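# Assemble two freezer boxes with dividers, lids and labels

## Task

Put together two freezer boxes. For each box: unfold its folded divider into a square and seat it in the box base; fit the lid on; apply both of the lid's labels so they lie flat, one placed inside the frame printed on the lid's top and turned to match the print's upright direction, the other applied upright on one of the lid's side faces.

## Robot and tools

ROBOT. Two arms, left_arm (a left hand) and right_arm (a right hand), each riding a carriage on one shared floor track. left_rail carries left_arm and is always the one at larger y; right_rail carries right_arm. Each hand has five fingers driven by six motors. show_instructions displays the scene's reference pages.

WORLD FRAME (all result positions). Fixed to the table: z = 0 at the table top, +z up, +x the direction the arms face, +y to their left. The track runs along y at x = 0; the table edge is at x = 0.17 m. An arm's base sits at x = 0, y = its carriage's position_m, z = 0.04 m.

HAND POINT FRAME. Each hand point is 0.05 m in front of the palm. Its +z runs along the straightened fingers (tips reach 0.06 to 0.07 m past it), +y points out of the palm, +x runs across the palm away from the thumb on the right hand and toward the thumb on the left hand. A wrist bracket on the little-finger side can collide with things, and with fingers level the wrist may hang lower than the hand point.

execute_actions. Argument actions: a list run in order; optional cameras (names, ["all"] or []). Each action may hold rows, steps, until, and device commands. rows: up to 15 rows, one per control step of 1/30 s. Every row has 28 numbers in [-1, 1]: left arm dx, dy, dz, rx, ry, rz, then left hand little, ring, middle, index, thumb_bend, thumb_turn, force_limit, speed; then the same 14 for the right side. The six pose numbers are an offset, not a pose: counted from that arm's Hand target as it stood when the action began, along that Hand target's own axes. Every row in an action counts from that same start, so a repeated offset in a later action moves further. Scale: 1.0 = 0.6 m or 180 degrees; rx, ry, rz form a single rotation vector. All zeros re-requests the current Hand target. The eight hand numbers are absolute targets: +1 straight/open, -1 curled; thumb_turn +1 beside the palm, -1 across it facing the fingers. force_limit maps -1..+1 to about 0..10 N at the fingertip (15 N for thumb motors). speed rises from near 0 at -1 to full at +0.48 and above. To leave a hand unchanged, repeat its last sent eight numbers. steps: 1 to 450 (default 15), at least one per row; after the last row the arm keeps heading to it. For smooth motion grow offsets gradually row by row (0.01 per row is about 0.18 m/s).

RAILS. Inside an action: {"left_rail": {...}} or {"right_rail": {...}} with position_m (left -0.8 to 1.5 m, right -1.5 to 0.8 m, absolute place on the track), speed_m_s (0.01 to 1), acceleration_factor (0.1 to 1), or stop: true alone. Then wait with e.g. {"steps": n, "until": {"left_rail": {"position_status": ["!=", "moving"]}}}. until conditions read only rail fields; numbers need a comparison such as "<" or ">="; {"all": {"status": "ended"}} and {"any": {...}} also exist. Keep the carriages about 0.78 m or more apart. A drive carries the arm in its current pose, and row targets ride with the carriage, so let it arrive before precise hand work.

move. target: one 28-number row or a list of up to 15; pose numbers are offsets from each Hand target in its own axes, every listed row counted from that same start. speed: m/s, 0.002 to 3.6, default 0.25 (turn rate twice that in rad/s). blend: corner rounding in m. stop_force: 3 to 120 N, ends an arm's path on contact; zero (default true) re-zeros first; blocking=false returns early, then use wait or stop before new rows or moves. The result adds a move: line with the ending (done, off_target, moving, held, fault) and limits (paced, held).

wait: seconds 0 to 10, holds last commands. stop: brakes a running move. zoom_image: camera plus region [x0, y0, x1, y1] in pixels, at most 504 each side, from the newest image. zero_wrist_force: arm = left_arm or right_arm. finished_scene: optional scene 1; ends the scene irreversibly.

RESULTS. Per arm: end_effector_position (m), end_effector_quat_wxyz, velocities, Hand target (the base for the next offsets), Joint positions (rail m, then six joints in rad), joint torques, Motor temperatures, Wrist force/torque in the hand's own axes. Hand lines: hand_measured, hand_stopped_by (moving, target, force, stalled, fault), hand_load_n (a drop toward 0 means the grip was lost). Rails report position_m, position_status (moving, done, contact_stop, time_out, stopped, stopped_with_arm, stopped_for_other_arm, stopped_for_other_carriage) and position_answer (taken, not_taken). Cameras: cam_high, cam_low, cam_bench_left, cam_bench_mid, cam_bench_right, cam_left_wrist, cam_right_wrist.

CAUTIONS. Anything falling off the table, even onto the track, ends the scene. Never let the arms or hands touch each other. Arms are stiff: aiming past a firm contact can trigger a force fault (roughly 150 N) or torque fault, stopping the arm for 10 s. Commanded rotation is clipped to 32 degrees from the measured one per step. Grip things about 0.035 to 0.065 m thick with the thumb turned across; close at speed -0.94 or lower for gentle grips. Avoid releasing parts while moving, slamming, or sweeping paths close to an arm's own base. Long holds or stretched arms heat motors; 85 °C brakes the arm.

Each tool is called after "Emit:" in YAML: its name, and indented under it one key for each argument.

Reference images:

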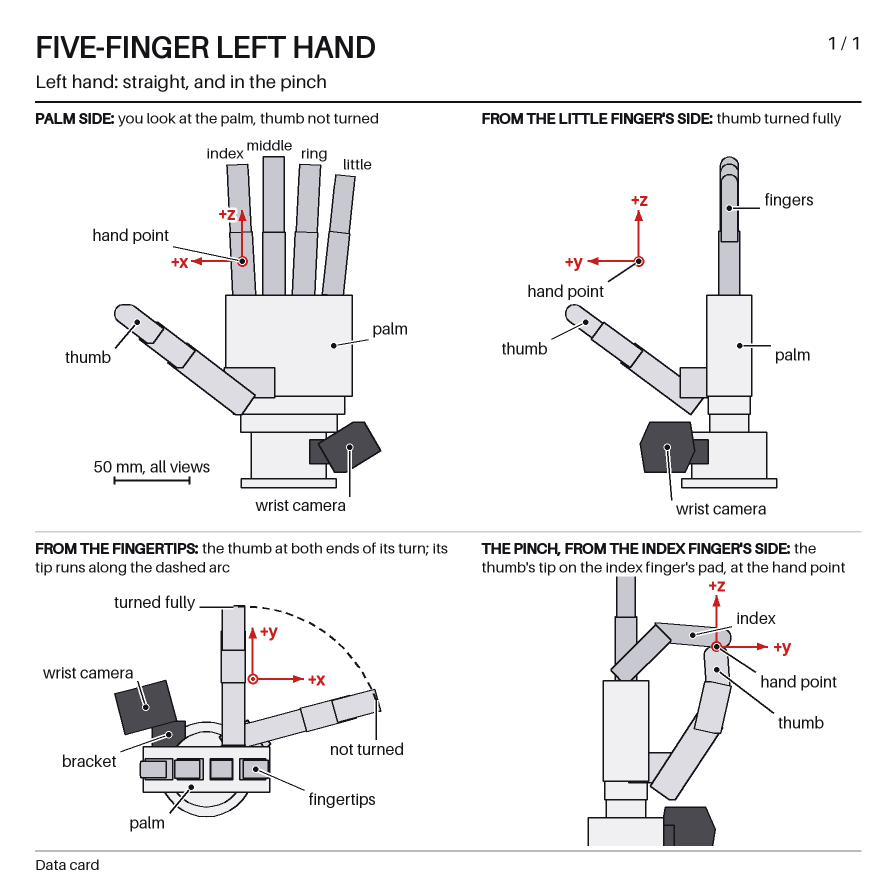

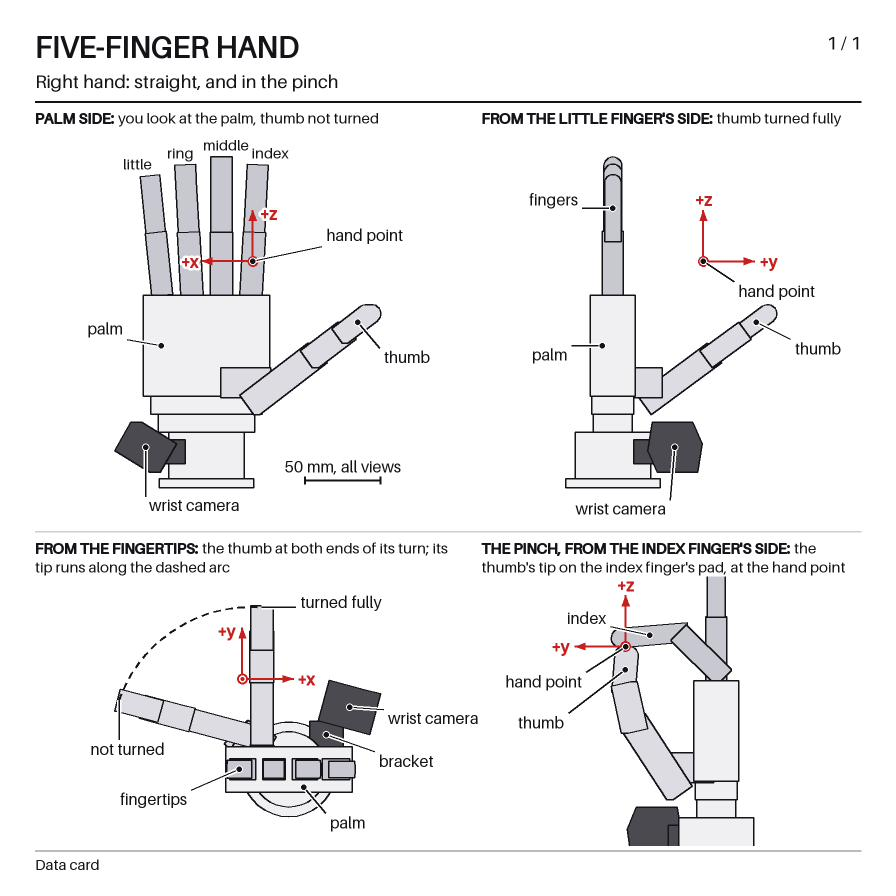

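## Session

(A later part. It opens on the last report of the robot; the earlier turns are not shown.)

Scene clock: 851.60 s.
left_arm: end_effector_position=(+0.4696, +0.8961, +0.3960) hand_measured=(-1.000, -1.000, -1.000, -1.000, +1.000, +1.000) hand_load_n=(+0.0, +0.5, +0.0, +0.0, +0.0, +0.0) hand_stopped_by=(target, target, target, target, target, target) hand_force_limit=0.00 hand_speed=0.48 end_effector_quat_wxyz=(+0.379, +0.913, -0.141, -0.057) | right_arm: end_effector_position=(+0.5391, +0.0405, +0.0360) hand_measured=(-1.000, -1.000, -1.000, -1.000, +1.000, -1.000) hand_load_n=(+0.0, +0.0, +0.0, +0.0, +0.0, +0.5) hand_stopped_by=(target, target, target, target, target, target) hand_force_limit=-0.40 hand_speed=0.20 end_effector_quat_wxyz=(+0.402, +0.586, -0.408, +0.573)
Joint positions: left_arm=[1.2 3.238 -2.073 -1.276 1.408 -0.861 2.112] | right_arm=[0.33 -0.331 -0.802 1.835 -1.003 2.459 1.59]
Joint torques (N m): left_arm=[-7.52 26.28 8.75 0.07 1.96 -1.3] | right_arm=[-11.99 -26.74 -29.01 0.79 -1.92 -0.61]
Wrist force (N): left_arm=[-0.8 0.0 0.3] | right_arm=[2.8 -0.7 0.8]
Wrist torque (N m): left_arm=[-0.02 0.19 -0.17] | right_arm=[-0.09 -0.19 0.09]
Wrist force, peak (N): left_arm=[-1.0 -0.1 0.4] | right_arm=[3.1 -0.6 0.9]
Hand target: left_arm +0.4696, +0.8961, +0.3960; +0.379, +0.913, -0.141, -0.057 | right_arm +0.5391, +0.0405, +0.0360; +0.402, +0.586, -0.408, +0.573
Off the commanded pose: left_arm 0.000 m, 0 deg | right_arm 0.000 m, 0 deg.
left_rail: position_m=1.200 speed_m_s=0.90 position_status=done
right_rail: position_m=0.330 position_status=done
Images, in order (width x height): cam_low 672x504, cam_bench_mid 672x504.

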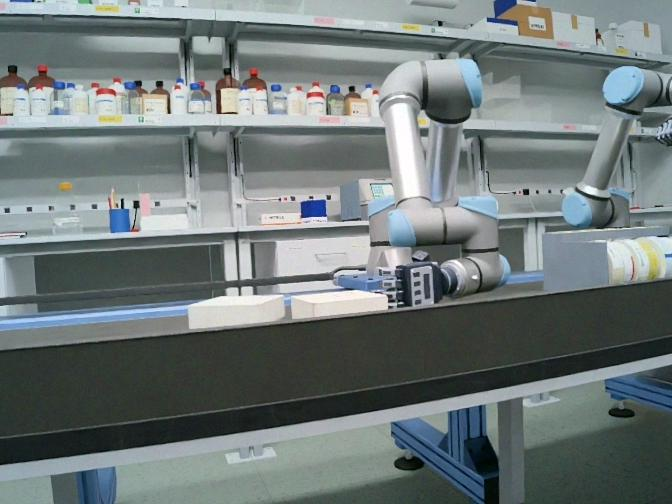

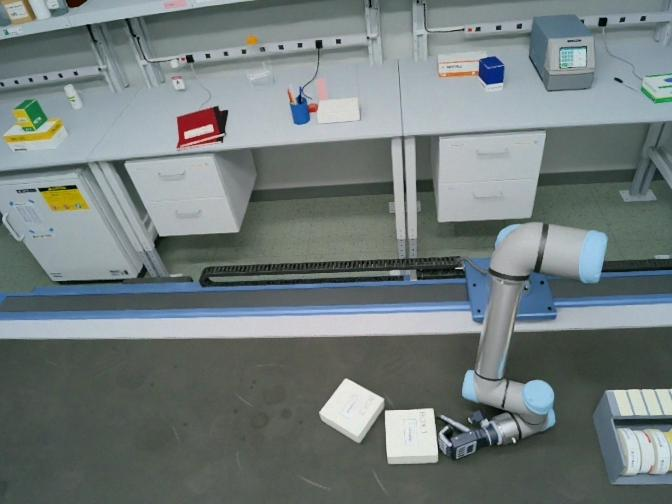

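Emit:
move:
  target: [0,0,0,0,0,0,-1,-1,-1,-1,1,1,0,0.48,0.0001,0.0028,0.0079,0,0,0,-1,-1,-1,-1,1.0,-1,-0.4,0.2]
  speed: 0.03
  stop_force: 6
  cameras: ["cam_bench_mid","cam_right_wrist"]

Emit:
zoom_image:
  camera: "cam_bench_mid"
  region: [310, 380, 450, 485]

Emit:
zoom_image:
  camera: "cam_right_wrist"
  region: [290, 190, 450, 350]

Scene clock: 853.67 s.
left_arm: end_effector_position=(+0.4696, +0.8961, +0.3960) hand_measured=(-1.000, -1.000, -1.000, -1.000, +1.000, +1.000) hand_load_n=(+0.0, +0.0, +0.0, +0.0, +0.0, +0.0) hand_stopped_by=(target, target, target, target, target, target) hand_force_limit=0.00 hand_speed=0.48 end_effector_quat_wxyz=(+0.379, +0.913, -0.141, -0.057) | right_arm: end_effector_position=(+0.5392, +0.0354, +0.0359) hand_measured=(-1.000, -1.000, -1.000, -1.000, +1.000, -1.000) hand_load_n=(+0.0, +0.0, -0.5, +0.0, +0.0, +0.5) hand_stopped_by=(target, target, target, target, target, target) hand_force_limit=-0.40 hand_speed=0.20 end_effector_quat_wxyz=(+0.402, +0.586, -0.408, +0.573)
Joint positions: left_arm=[1.2 3.238 -2.073 -1.276 1.408 -0.861 2.112] | right_arm=[0.33 -0.341 -0.801 1.834 -1.002 2.45 1.59]
Joint torques (N m): left_arm=[-7.67 26.55 9.39 0.1 2.25 -0.9] | right_arm=[-11.49 -26.1 -29.31 0.96 -1.78 -1.01]
Wrist force (N): left_arm=[-1.0 -0.2 0.3] | right_arm=[2.9 -0.3 0.5]
Wrist torque (N m): left_arm=[-0.06 0.23 -0.17] | right_arm=[-0.02 -0.19 0.11]
Wrist force, peak (N): left_arm=[-1.0 -0.1 0.4] | right_arm=[3.1 -0.6 0.7]
Hand target: left_arm +0.4696, +0.8961, +0.3960; +0.379, +0.913, -0.141, -0.057 | right_arm +0.5392, +0.0354, +0.0359; +0.402, +0.586, -0.408, +0.573
Off the commanded pose: left_arm 0.000 m, 0 deg | right_arm 0.000 m, 0 deg.
left_rail: position_m=1.200 speed_m_s=0.90 position_status=done
right_rail: position_m=0.330 position_status=done
move: done
camera_calibration:
cam_right_wrist: T_world_to_cam=[[-0.897122, -0.360227, 0.255751, 0.492524], [-0.409892, 0.462744, -0.786038, 0.225107], [0.164804, -0.810003, -0.562792, 0.0697292], [0, 0, 0, 1]] pos_world=[0.522633, 0.129734, 0.0902224]
Images, in order (width x height): cam_bench_mid 672x504, cam_right_wrist 616x616.

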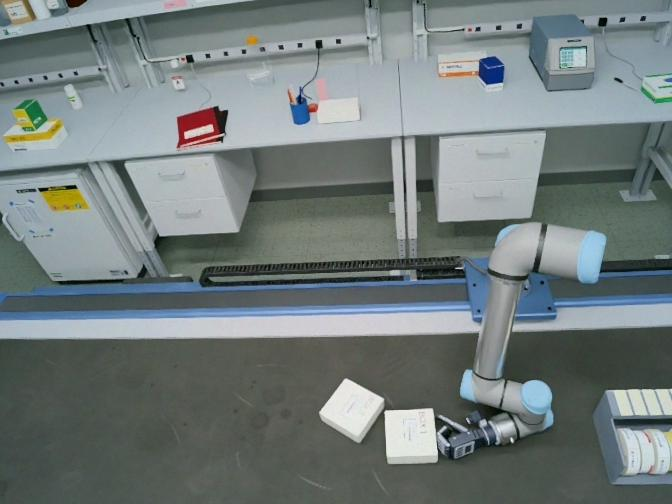

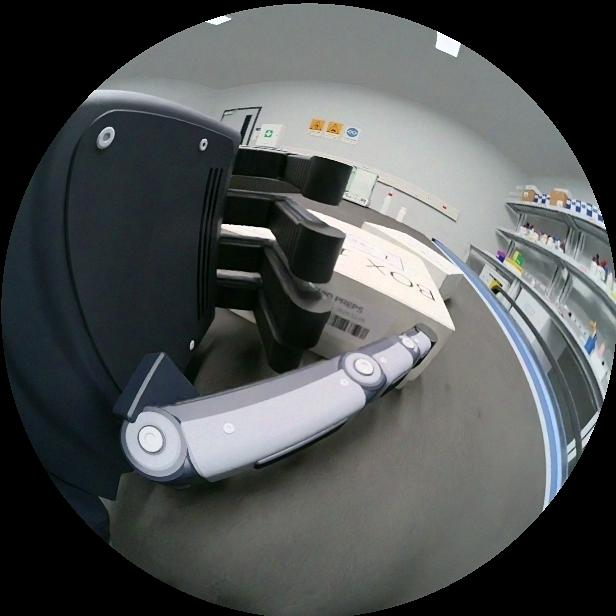

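Scaled by 3.600 from the camera's 672x504 image, which has a finer 960x720 frame.

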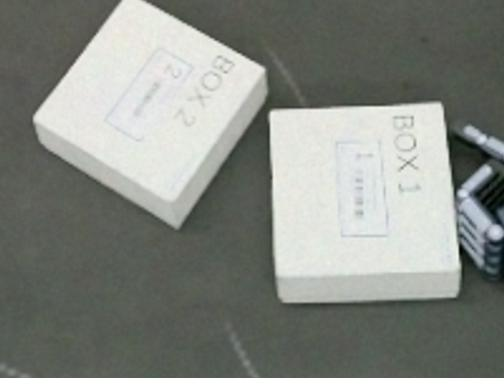

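Scaled by 3.150 from the camera's 616x616 image, which has a finer 880x880 frame.

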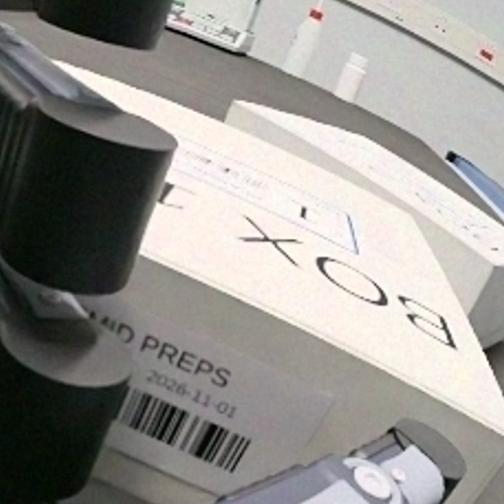

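Emit:
move:
  target: [0,0,0,0,0,0,-1,-1,-1,-1,1,1,0,0.48,0.0001,0.0020,0.0056,0,0,0,-1,-1,-1,-1,1.0,-1,-0.4,0.2]
  speed: 0.03
  stop_force: 6
  cameras: ["cam_bench_mid","cam_low","cam_right_wrist"]

Emit:
zoom_image:
  camera: "cam_bench_mid"
  region: [310, 380, 450, 485]

Emit:
zoom_image:
  camera: "cam_right_wrist"
  region: [290, 190, 450, 350]

Emit:
zoom_image:
  camera: "cam_low"
  region: [320, 250, 440, 330]

Scene clock: 855.30 s.
left_arm: end_effector_position=(+0.4696, +0.8961, +0.3960) hand_measured=(-1.000, -1.000, -1.000, -1.000, +1.000, +1.000) hand_load_n=(+0.0, +0.0, +0.0, +0.0, -0.5, +0.0) hand_stopped_by=(target, target, target, target, target, target) hand_force_limit=0.00 hand_speed=0.48 end_effector_quat_wxyz=(+0.379, +0.913, -0.141, -0.057) | right_arm: end_effector_position=(+0.5392, +0.0319, +0.0359) hand_measured=(-1.000, -1.000, -1.000, -1.000, +1.000, -1.000) hand_load_n=(+0.0, +0.0, +0.0, +0.0, -0.5, +0.0) hand_stopped_by=(target, target, target, target, target, target) hand_force_limit=-0.40 hand_speed=0.20 end_effector_quat_wxyz=(+0.402, +0.586, -0.408, +0.573)
Joint positions: left_arm=[1.2 3.238 -2.073 -1.276 1.408 -0.861 2.112] | right_arm=[0.33 -0.348 -0.801 1.833 -1.002 2.443 1.59]
Joint torques (N m): left_arm=[-6.6 25.49 8.81 0.17 1.95 -1.09] | right_arm=[-11.1 -27.49 -30.95 0.69 -1.65 -0.72]
Wrist force (N): left_arm=[-0.8 0.0 0.2] | right_arm=[3.0 -0.6 0.3]
Wrist torque (N m): left_arm=[-0.03 0.20 -0.16] | right_arm=[-0.04 -0.18 0.10]
Wrist force, peak (N): left_arm=[-1.1 0.0 0.3] | right_arm=[3.0 -0.5 0.5]
Hand target: left_arm +0.4696, +0.8961, +0.3960; +0.379, +0.913, -0.141, -0.057 | right_arm +0.5392, +0.0318, +0.0359; +0.402, +0.586, -0.408, +0.573
Off the commanded pose: left_arm 0.000 m, 0 deg | right_arm 0.000 m, 0 deg.
left_rail: position_m=1.200 speed_m_s=0.90 position_status=done
right_rail: position_m=0.330 position_status=done
move: done
camera_calibration:
cam_right_wrist: T_world_to_cam=[[-0.897122, -0.360227, 0.255751, 0.491228], [-0.409892, 0.462744, -0.786038, 0.226773], [0.164804, -0.810003, -0.562792, 0.0668132], [0, 0, 0, 1]] pos_world=[0.522633, 0.126134, 0.0902224]
Images, in order (width x height): cam_low 672x504, cam_bench_mid 672x504, cam_right_wrist 616x616.

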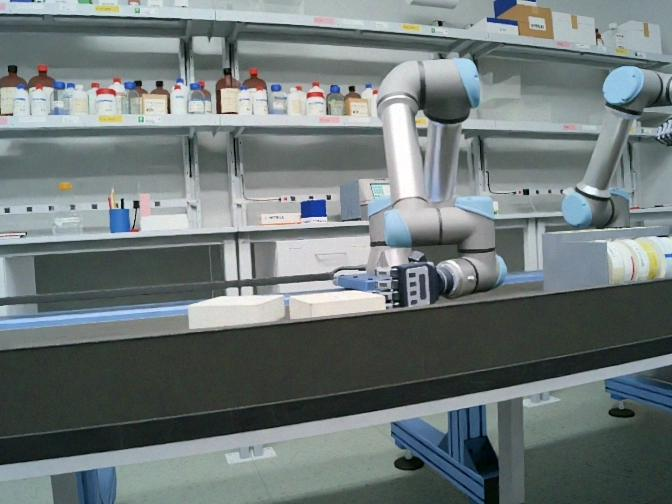

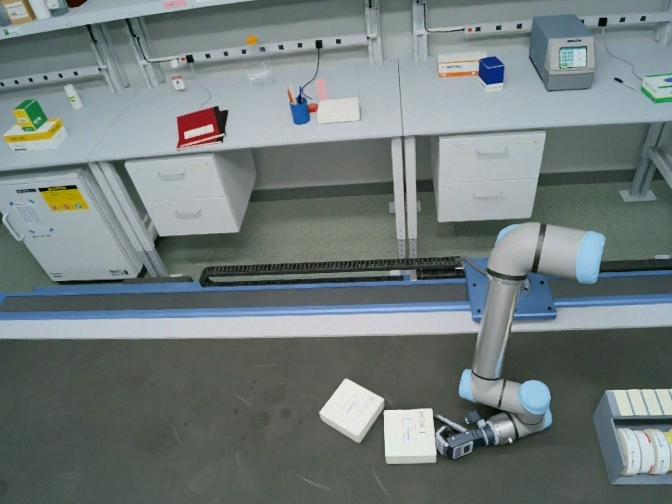

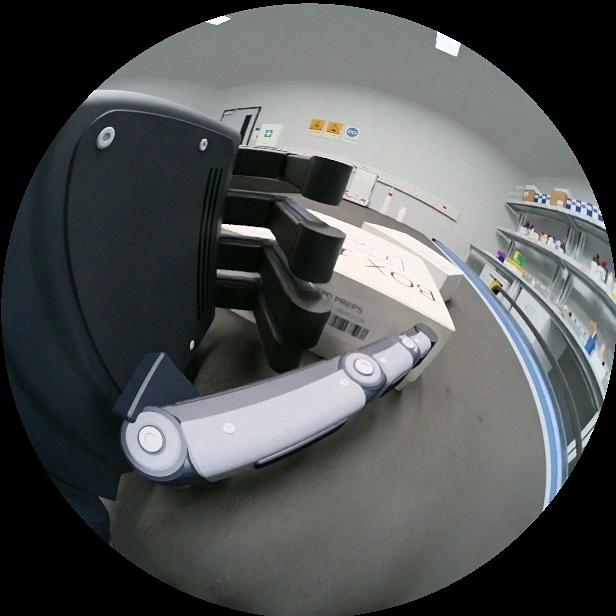

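Scaled by 3.600 from the camera's 672x504 image, which has a finer 960x720 frame.

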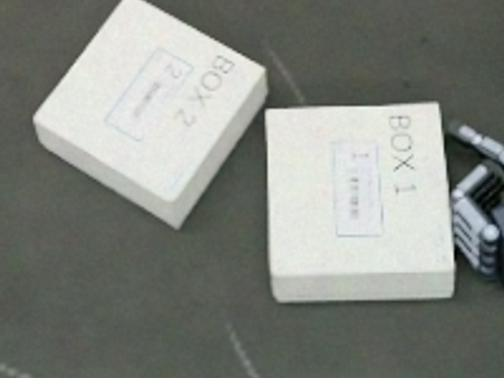

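Scaled by 3.150 from the camera's 616x616 image, which has a finer 880x880 frame.

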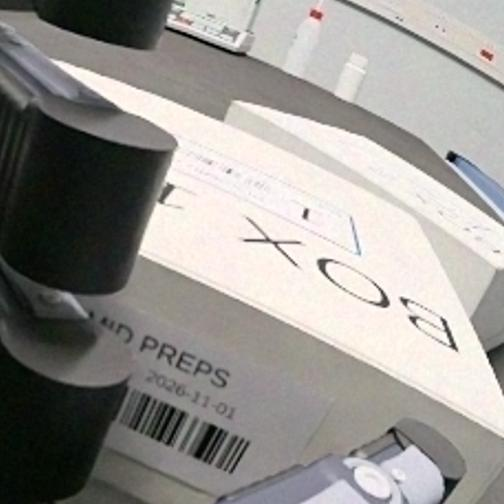

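Scaled by 4.200 from the camera's 672x504 image, which has a finer 960x720 frame.

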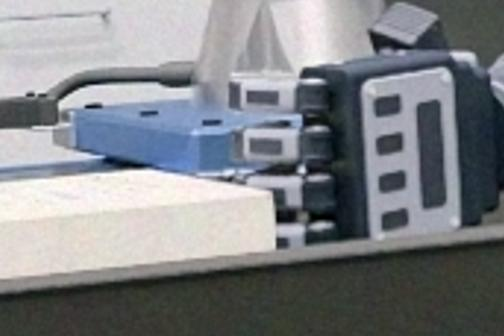

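Emit:
move:
  target:
    - [0,0,0,0,0,0,-1,-1,-1,-1,1,1,0,0.48,-0.0002,-0.0040,-0.0110,0,0,0,-1,-1,-1,-1,1.0,-1,-0.4,0.2]
    - [0,0,0,0,0,0,-1,-1,-1,-1,1,1,0,0.48,-0.0006,0.0304,-0.0235,0,0,0,-1,-1,-1,-1,1.0,-1,-0.4,0.2]
    - [0,0,0,0,0,0,-1,-1,-1,-1,1,1,0,0.48,-0.0003,0.0357,-0.0092,0,0,0,-1,-1,-1,-1,1.0,-1,-0.4,0.2]
  speed: [0.08,0.1,0.03]
  blend: [0.003,0.003,0]
  stop_force: 8
  cameras: ["cam_bench_mid","cam_right_wrist"]

Emit:
zoom_image:
  camera: "cam_bench_mid"
  region: [310, 380, 450, 485]

Emit:
zoom_image:
  camera: "cam_right_wrist"
  region: [290, 190, 450, 350]

Scene clock: 857.90 s.
left_arm: end_effector_position=(+0.4696, +0.8961, +0.3960) hand_measured=(-1.000, -1.000, -1.000, -1.000, +1.000, +1.000) hand_load_n=(+0.0, +0.0, +0.0, +0.0, +0.0, +0.0) hand_stopped_by=(target, target, target, target, target, target) hand_force_limit=0.00 hand_speed=0.48 end_effector_quat_wxyz=(+0.379, +0.913, -0.141, -0.057) | right_arm: end_effector_position=(+0.5171, +0.0297, +0.0359) hand_measured=(-1.000, -1.000, -1.000, -1.000, +1.000, -1.000) hand_load_n=(+0.0, +0.0, +0.0, +0.0, +0.0, +0.0) hand_stopped_by=(target, target, target, target, target, target) hand_force_limit=-0.40 hand_speed=0.20 end_effector_quat_wxyz=(+0.402, +0.586, -0.408, +0.573)
Joint positions: left_arm=[1.2 3.238 -2.073 -1.276 1.408 -0.861 2.112] | right_arm=[0.33 -0.368 -0.828 1.902 -1.044 2.423 1.589]
Joint torques (N m): left_arm=[-6.75 24.67 8.89 -0.09 2.19 -0.88] | right_arm=[-11.71 -45.82 -22.29 -2.5 -1.75 -0.72]
Wrist force (N): left_arm=[-0.8 -0.1 0.4] | right_arm=[2.7 -0.5 0.4]
Wrist torque (N m): left_arm=[-0.06 0.20 -0.16] | right_arm=[-0.05 -0.14 0.10]
Wrist force, peak (N): left_arm=[-1.1 -0.2 0.3] | right_arm=[3.2 -1.4 1.2]
Hand target: left_arm +0.4696, +0.8961, +0.3960; +0.379, +0.913, -0.141, -0.057 | right_arm +0.5172, +0.0297, +0.0359; +0.402, +0.586, -0.408, +0.573
Off the commanded pose: left_arm 0.000 m, 0 deg | right_arm 0.000 m, 0 deg.
left_rail: position_m=1.200 speed_m_s=0.90 position_status=done
right_rail: position_m=0.330 position_status=done
move: done
camera_calibration:
cam_right_wrist: T_world_to_cam=[[-0.897137, -0.36021, 0.255722, 0.470706], [-0.409859, 0.462757, -0.786048, 0.218757], [0.164805, -0.810003, -0.562792, 0.0686567], [0, 0, 0, 1]] pos_world=[0.500633, 0.123934, 0.0902224]
Images, in order (width x height): cam_bench_mid 672x504, cam_right_wrist 616x616.

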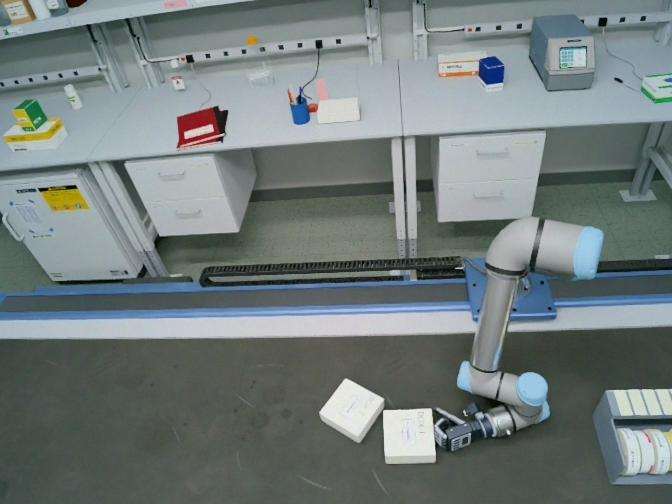

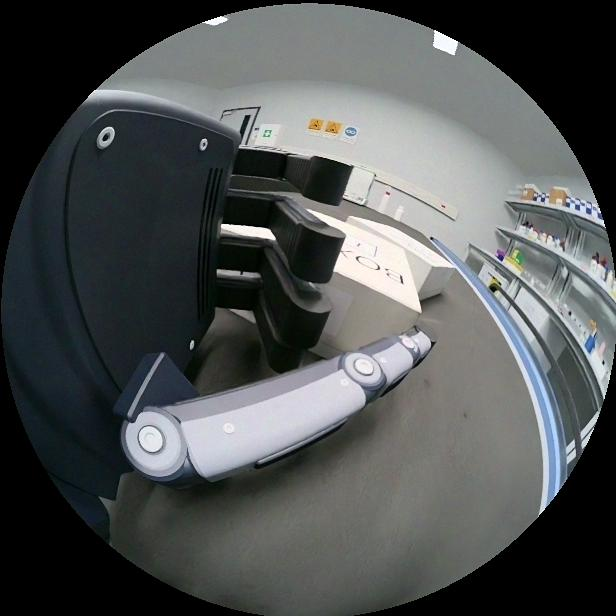

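Scaled by 3.600 from the camera's 672x504 image, which has a finer 960x720 frame.

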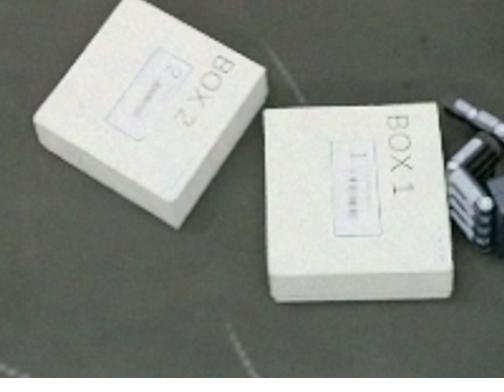

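Scaled by 3.150 from the camera's 616x616 image, which has a finer 880x880 frame.

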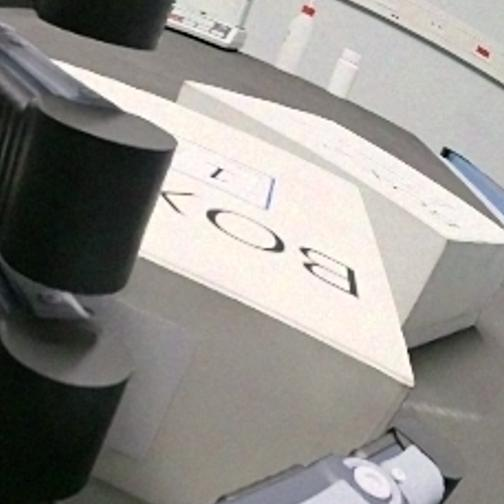

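Emit:
move:
  target:
    - [0,0,0,0,0,0,-1,-1,-1,-1,1,1,0,0.48,-0.0003,-0.0057,-0.0157,0,0,0,-1,-1,-1,-1,1.0,-1,-0.4,0.2]
    - [0,0,0,0,0,0,-1,-1,-1,-1,1,1,0,0.48,-0.0018,-0.1035,-0.1130,0,0,0,-1,-1,-1,-1,1.0,-1,-0.4,0.2]
  speed: [0.08,0.25]
  blend: [0.004,0]
  cameras: ["cam_bench_mid","cam_right_wrist"]

Emit:
zoom_image:
  camera: "cam_right_wrist"
  region: [310, 210, 430, 330]

Emit:
zoom_image:
  camera: "cam_right_wrist"
  region: [340, 240, 410, 310]

Scene clock: 859.27 s.
left_arm: end_effector_position=(+0.4696, +0.8961, +0.3960) hand_measured=(-1.000, -1.000, -1.000, -1.000, +1.000, +1.000) hand_load_n=(+0.5, +0.0, +0.0, +0.0, +0.0, +0.0) hand_stopped_by=(target, target, target, target, target, target) hand_force_limit=0.00 hand_speed=0.48 end_effector_quat_wxyz=(+0.379, +0.913, -0.141, -0.057) | right_arm: end_effector_position=(+0.5522, +0.1146, +0.0359) hand_measured=(-1.000, -1.000, -1.000, -1.000, +1.000, -1.000) hand_load_n=(+0.0, +0.0, +0.0, +0.0, +0.0, +0.0) hand_stopped_by=(target, target, target, target, target, target) hand_force_limit=-0.40 hand_speed=0.20 end_effector_quat_wxyz=(+0.402, +0.586, -0.408, +0.573)
Joint positions: left_arm=[1.2 3.238 -2.073 -1.276 1.408 -0.861 2.112] | right_arm=[0.33 -0.181 -0.783 1.789 -0.969 2.609 1.599]
Joint torques (N m): left_arm=[-6.69 25.69 9.82 -0.02 1.94 -1.06] | right_arm=[9.65 -28.62 -30.32 1.14 2.2 0.5]
Wrist force (N): left_arm=[-0.8 -0.3 0.3] | right_arm=[2.6 -0.2 0.6]
Wrist torque (N m): left_arm=[-0.08 0.20 -0.16] | right_arm=[-0.03 -0.15 0.08]
Wrist force, peak (N): left_arm=[-1.0 -0.3 0.2] | right_arm=[3.0 1.8 3.0]
Hand target: left_arm +0.4696, +0.8961, +0.3960; +0.379, +0.913, -0.141, -0.057 | right_arm +0.5522, +0.1147, +0.0359; +0.402, +0.586, -0.408, +0.573
Off the commanded pose: left_arm 0.000 m, 0 deg | right_arm 0.000 m, 0 deg.
left_rail: position_m=1.200 speed_m_s=0.90 position_status=done
right_rail: position_m=0.330 position_status=done
move: done
camera_calibration:
cam_right_wrist: T_world_to_cam=[[-0.897107, -0.3603, 0.255701, 0.532754], [-0.409886, 0.462711, -0.786061, 0.193714], [0.164902, -0.809989, -0.562783, 0.131627], [0, 0, 0, 1]] pos_world=[0.535633, 0.208934, 0.0901225]
Images, in order (width x height): cam_bench_mid 672x504, cam_right_wrist 616x616.

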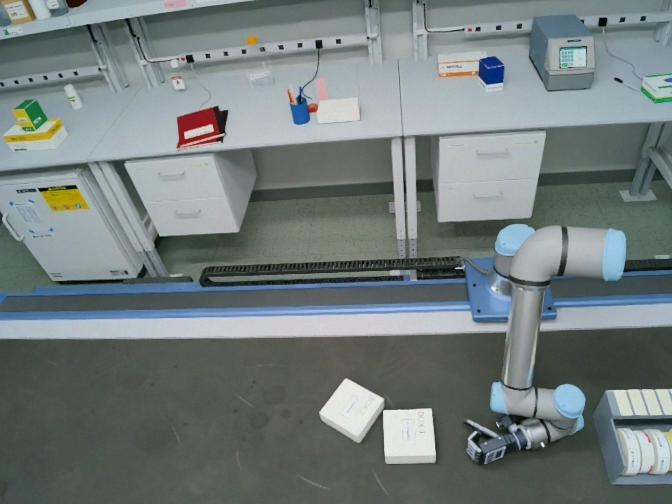

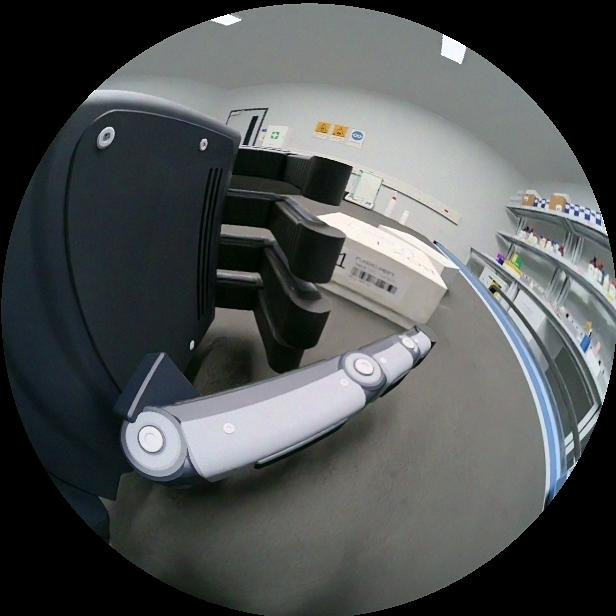

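Scaled by 4.200 from the camera's 616x616 image, which has a finer 880x880 frame.

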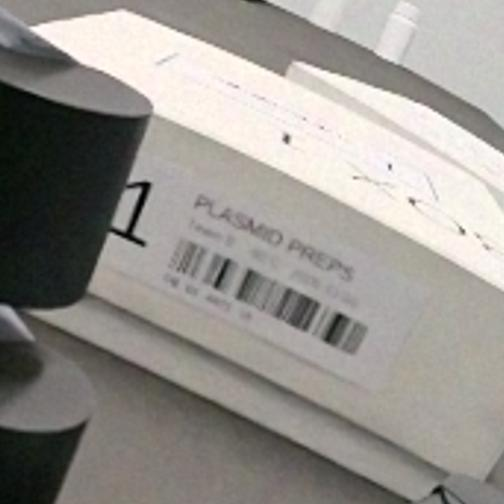

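Scaled by 7.200 from the camera's 616x616 image, which has a finer 880x880 frame.

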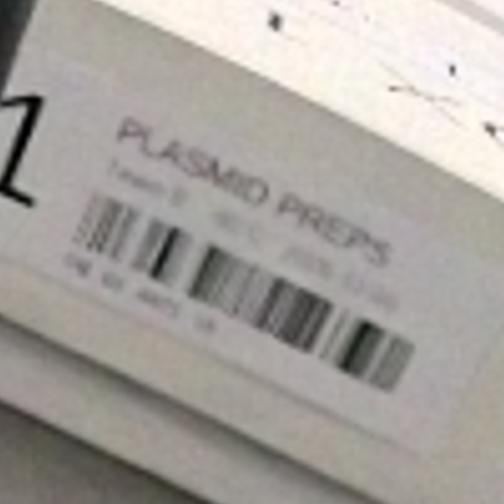

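Emit:
wait:
  seconds: 0
  cameras: ["cam_high","cam_bench_right","cam_low","cam_bench_mid"]

Emit:
zoom_image:
  camera: "cam_bench_mid"
  region: [315, 370, 390, 445]

Emit:
zoom_image:
  camera: "cam_low"
  region: [180, 280, 400, 340]

Scene clock: 860.17 s.
left_arm: end_effector_position=(+0.4696, +0.8961, +0.3960) hand_measured=(-1.000, -1.000, -1.000, -1.000, +1.000, +1.000) hand_load_n=(+0.0, +0.0, +0.0, +0.0, -0.5, +0.0) hand_stopped_by=(target, target, target, target, target, target) hand_force_limit=0.00 hand_speed=0.48 end_effector_quat_wxyz=(+0.379, +0.913, -0.141, -0.057) | right_arm: end_effector_position=(+0.5522, +0.1147, +0.0359) hand_measured=(-1.000, -1.000, -1.000, -1.000, +1.000, -1.000) hand_load_n=(+0.0, +0.0, +0.0, +0.0, +0.0, +0.0) hand_stopped_by=(target, target, target, target, target, target) hand_force_limit=-0.40 hand_speed=0.20 end_effector_quat_wxyz=(+0.402, +0.586, -0.408, +0.573)
Joint positions: left_arm=[1.2 3.238 -2.073 -1.276 1.408 -0.861 2.112] | right_arm=[0.33 -0.181 -0.783 1.789 -0.969 2.609 1.599]
Joint torques (N m): left_arm=[-6.57 24.53 9.77 0.01 1.91 -0.83] | right_arm=[9.17 -28.06 -30 0.91 2.22 0.41]
Wrist force (N): left_arm=[-0.8 -0.2 0.3] | right_arm=[2.5 -0.4 0.9]
Wrist torque (N m): left_arm=[-0.07 0.20 -0.16] | right_arm=[-0.07 -0.14 0.07]
Wrist force, peak (N): left_arm=[-1.0 -0.2 0.3] | right_arm=[2.8 -0.7 0.9]
Hand target: left_arm +0.4696, +0.8961, +0.3960; +0.379, +0.913, -0.141, -0.057 | right_arm +0.5522, +0.1147, +0.0359; +0.402, +0.586, -0.408, +0.573
Off the commanded pose: left_arm 0.000 m, 0 deg | right_arm 0.000 m, 0 deg.
left_rail: position_m=1.200 speed_m_s=0.90 position_status=done
right_rail: position_m=0.330 position_status=done
Images, in order (width x height): cam_high 672x504, cam_low 672x504, cam_bench_mid 672x504, cam_bench_right 672x504.

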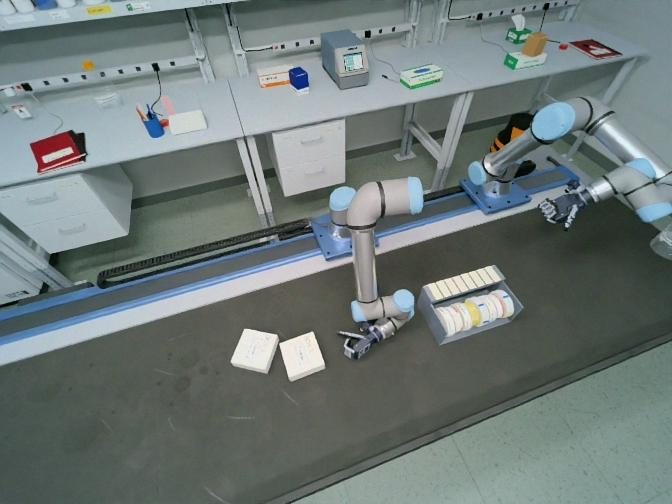

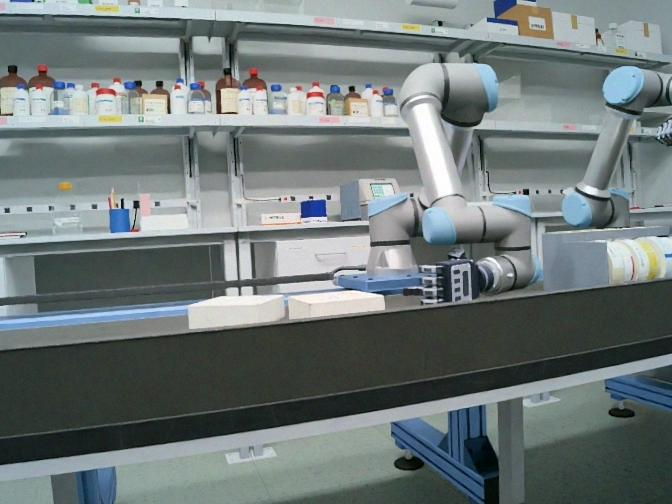

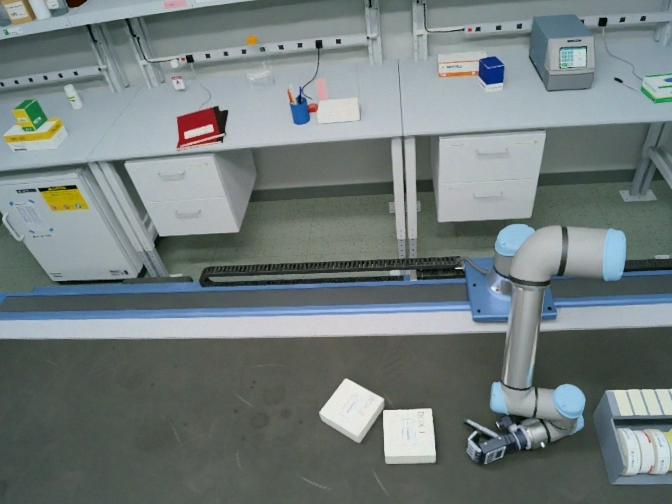

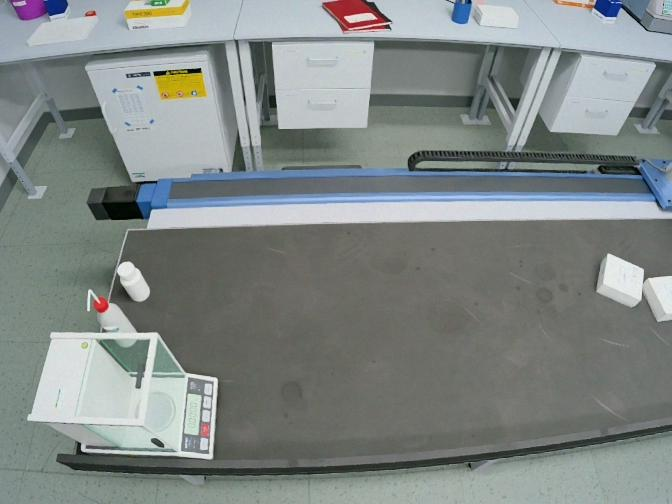

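Scaled by 6.720 from the camera's 672x504 image, which has a finer 960x720 frame.

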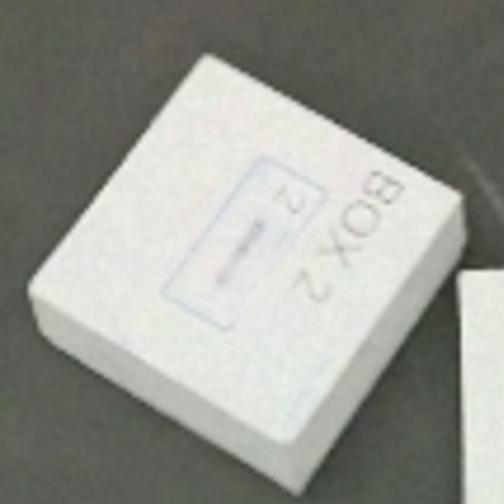

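Scaled by 2.291 from the camera's 672x504 image, which has a finer 960x720 frame.

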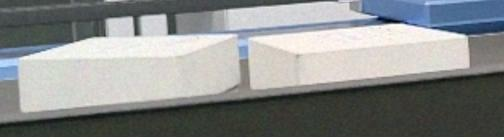

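Emit:
zoom_image:
  camera: "cam_bench_mid"
  region: [355, 395, 391, 445]

Emit:
zoom_image:
  camera: "cam_high"
  region: [225, 322, 335, 390]

Scaled by 10.080 from the camera's 672x504 image, which has a finer 960x720 frame.

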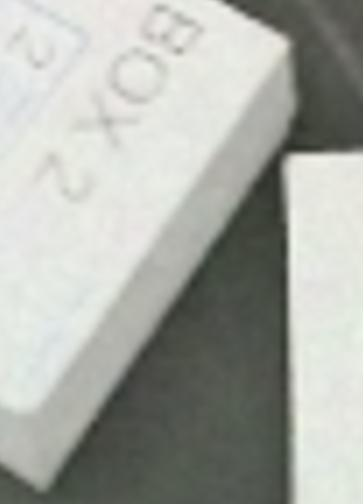

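Scaled by 4.582 from the camera's 672x504 image, which has a finer 960x720 frame.

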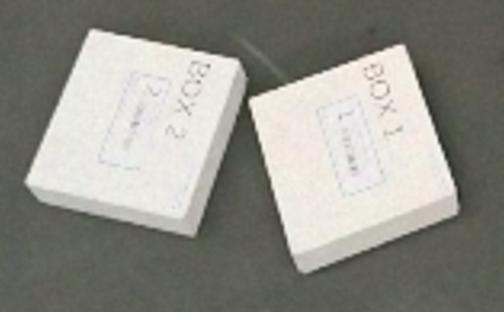

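Emit:
move:
  target:
    - [0,0,0,0,0,0,-1,-1,-1,-1,1,1,0,0.48,0.1032,0.2765,-0.1305,0.1025,0.0004,-0.002,-1,-1,-1,-1,1.0,-1,-0.4,0.2]
    - [0,0,0,0,0,0,-1,-1,-1,-1,1,1,0,0.48,0.0428,0.4012,0.2120,0.2049,0.0007,-0.0041,-1,-1,-1,-1,1.0,-1,-0.4,0.2]
  speed: [0.3,0.3]
  blend: [0.05,0]
  cameras: ["cam_right_wrist","cam_bench_mid"]

Emit:
zoom_image:
  camera: "cam_right_wrist"
  region: [300, 190, 500, 390]

Scene clock: 866.13 s.
left_arm: end_effector_position=(+0.4696, +0.8961, +0.3960) hand_measured=(-1.000, -1.000, -1.000, -1.000, +1.000, +1.000) hand_load_n=(+0.0, +0.0, +0.0, +0.0, +0.0, +0.0) hand_stopped_by=(target, target, target, target, target, target) hand_force_limit=0.00 hand_speed=0.48 end_effector_quat_wxyz=(+0.379, +0.913, -0.141, -0.057) | right_arm: end_effector_position=(+0.3701, -0.0880, +0.0601) hand_measured=(-1.000, -1.000, -1.000, -1.000, +1.000, -1.000) hand_load_n=(+0.0, +0.0, +0.0, +0.0, +0.0, +0.0) hand_stopped_by=(target, target, target, target, target, target) hand_force_limit=-0.40 hand_speed=0.20 end_effector_quat_wxyz=(+0.200, +0.685, -0.201, +0.671) end_effector_velocity=(+0.000, +0.002, -0.001) end_effector_angular_velocity=(+0.002, +0.001, +0.001)
Joint positions: left_arm=[1.2 3.238 -2.073 -1.276 1.408 -0.861 2.112] | right_arm=[0.33 -1.331 -1.092 2.464 -1.344 0.816 1.548]
Joint velocities: left_arm=[within noise] | right_arm=[0.001 0 0.001 0.002 0 -0.001 0]
Joint torques (N m): left_arm=[-6.86 25 9.01 0.08 1.9 -0.99] | right_arm=[-10.84 -14.82 -21.05 0.5 -1.89 0.8]
Wrist force (N): left_arm=[-0.9 -0.1 0.4] | right_arm=[2.7 -0.8 0.6]
Wrist torque (N m): left_arm=[-0.06 0.22 -0.17] | right_arm=[-0.15 -0.19 0.02]
Wrist force, peak (N): left_arm=[-1.0 0.0 0.4] | right_arm=[2.5 4.8 1.0]
Hand target: left_arm +0.4696, +0.8961, +0.3960; +0.379, +0.913, -0.141, -0.057 | right_arm +0.3701, -0.0880, +0.0601; +0.200, +0.685, -0.201, +0.671
Off the commanded pose: left_arm 0.000 m, 0 deg | right_arm 0.000 m, 0 deg.
left_rail: position_m=1.200 speed_m_s=0.90 position_status=done
right_rail: position_m=0.330 position_status=done
move: done
camera_calibration:
cam_right_wrist: T_world_to_cam=[[-0.501143, -0.826627, 0.256016, 0.102598], [-0.6061, 0.124125, -0.785644, 0.274688], [0.617656, -0.548891, -0.563222, -0.133373], [0, 0, 0, 1]] pos_world=[0.300283, -0.0224926, 0.114422]
Images, in order (width x height): cam_bench_mid 672x504, cam_right_wrist 616x616.

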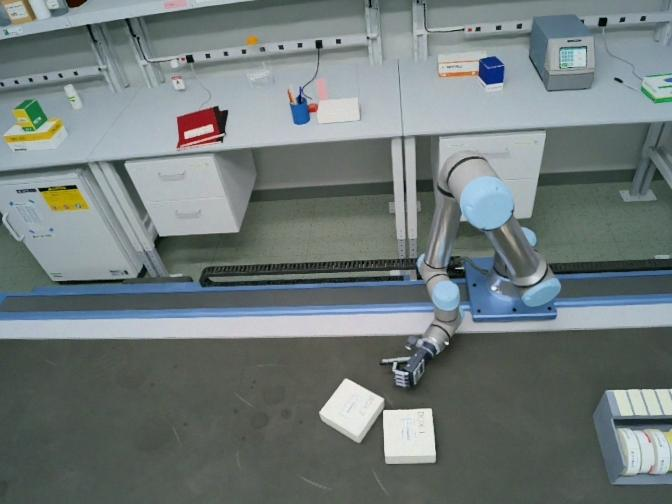

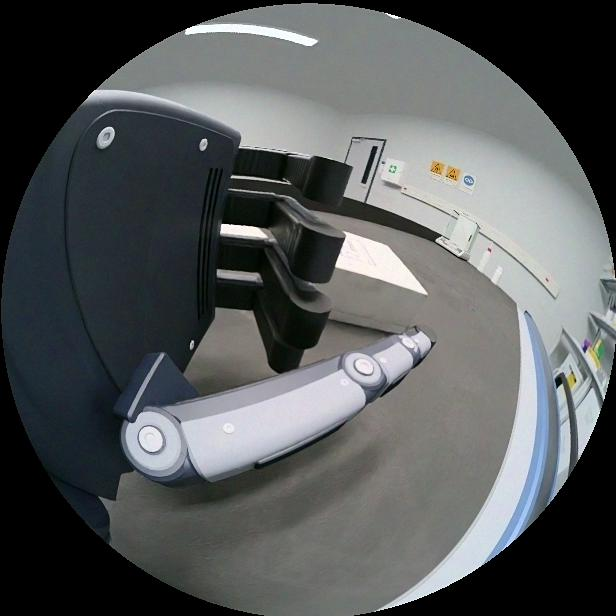

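Scaled by 2.520 from the camera's 616x616 image, which has a finer 880x880 frame.

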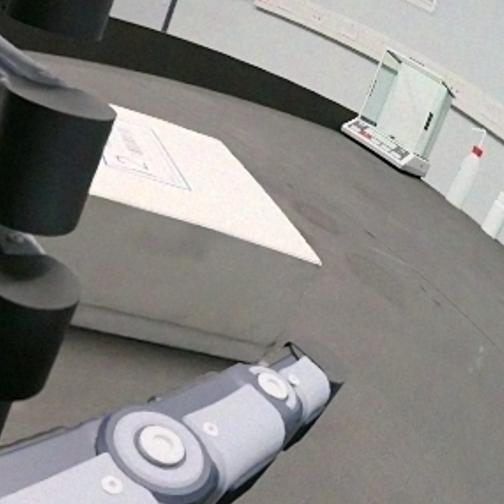

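Emit:
move:
  target:
    - [0,0,0,0,0,0,-1,-1,-1,-1,1,1,0,0.48,0.1333,-0.1497,-0.0403,-0.1028,-0.0004,0.002,-1,-1,-1,-1,1.0,-1,-0.4,0.2]
    - [0,0,0,0,0,0,-1,-1,-1,-1,1,1,0,0.48,0.0833,-0.2828,0.3650,-0.2055,-0.0009,0.0039,-1,-1,-1,-1,1.0,-1,-0.4,0.2]
  speed: [0.3,0.35]
  blend: [0.04,0]
  cameras: ["cam_right_wrist","cam_bench_mid"]

Emit:
zoom_image:
  camera: "cam_right_wrist"
  region: [380, 280, 540, 440]

Scene clock: 869.80 s.
left_arm: end_effector_position=(+0.4696, +0.8961, +0.3960) hand_measured=(-1.000, -1.000, -1.000, -1.000, +1.000, +1.000) hand_load_n=(+0.0, +0.0, +0.0, +0.0, +0.0, +0.0) hand_stopped_by=(target, target, target, target, target, target) hand_force_limit=0.00 hand_speed=0.48 end_effector_quat_wxyz=(+0.379, +0.913, -0.141, -0.057) | right_arm: end_effector_position=(+0.6471, -0.0652, +0.1050) hand_measured=(-1.000, -1.000, -1.000, -1.000, +1.000, -1.000) hand_load_n=(+0.0, +0.0, +0.0, +0.0, +0.0, +0.0) hand_stopped_by=(target, target, target, target, target, target) hand_force_limit=-0.40 hand_speed=0.20 end_effector_quat_wxyz=(+0.403, +0.586, -0.408, +0.573)
Joint positions: left_arm=[1.2 3.238 -2.073 -1.276 1.408 -0.861 2.112] | right_arm=[0.33 -0.435 -0.729 1.406 -0.649 2.358 1.586]
Joint torques (N m): left_arm=[-7.79 25.06 8.11 0.4 2.05 -0.9] | right_arm=[12.11 -32.74 -35.04 0.75 2.51 1.26]
Wrist force (N): left_arm=[-1.0 -0.1 0.3] | right_arm=[2.8 -0.3 1.1]
Wrist torque (N m): left_arm=[-0.05 0.22 -0.17] | right_arm=[-0.11 -0.17 0.00]
Wrist force, peak (N): left_arm=[-1.1 -0.2 0.3] | right_arm=[1.9 7.3 0.7]
Hand target: left_arm +0.4696, +0.8961, +0.3960; +0.379, +0.913, -0.141, -0.057 | right_arm +0.6471, -0.0652, +0.1050; +0.403, +0.586, -0.408, +0.573
Off the commanded pose: left_arm 0.000 m, 0 deg | right_arm 0.000 m, 0 deg.
left_rail: position_m=1.200 speed_m_s=0.90 position_status=done
right_rail: position_m=0.330 position_status=done
move: done
camera_calibration:
cam_right_wrist: T_world_to_cam=[[-0.897527, -0.358669, 0.256517, 0.535676], [-0.409766, 0.463492, -0.785663, 0.370122], [0.162899, -0.810266, -0.562967, 0.010552], [0, 0, 0, 1]] pos_world=[0.630729, 0.0291318, 0.159321]
Images, in order (width x height): cam_bench_mid 672x504, cam_right_wrist 616x616.

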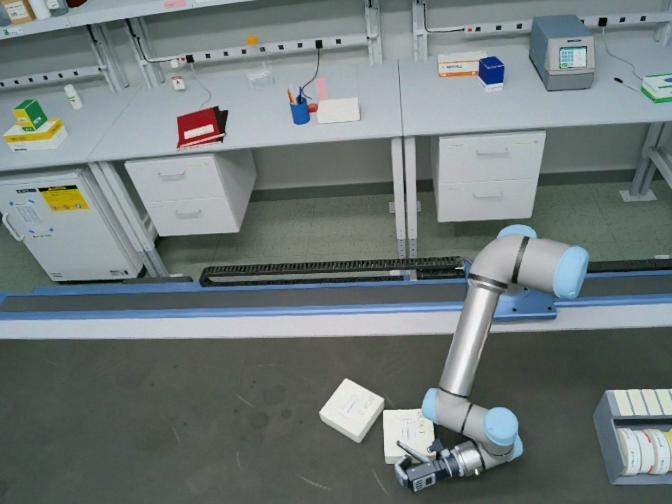

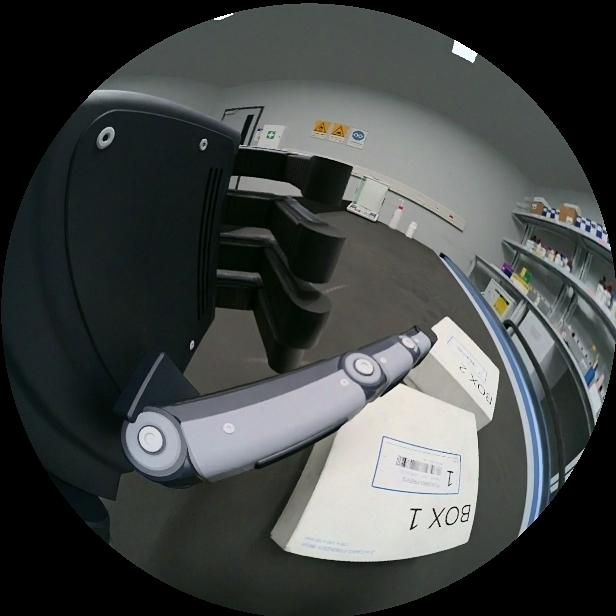

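Scaled by 3.150 from the camera's 616x616 image, which has a finer 880x880 frame.

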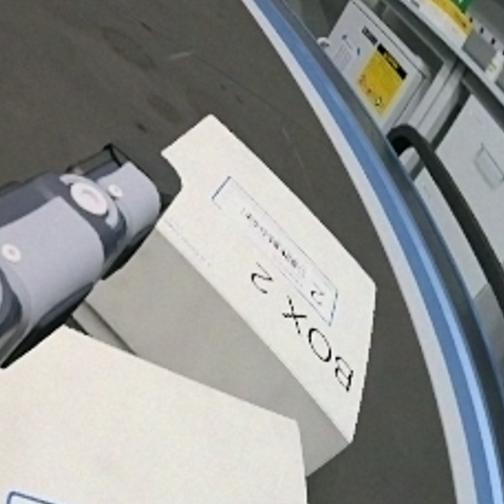

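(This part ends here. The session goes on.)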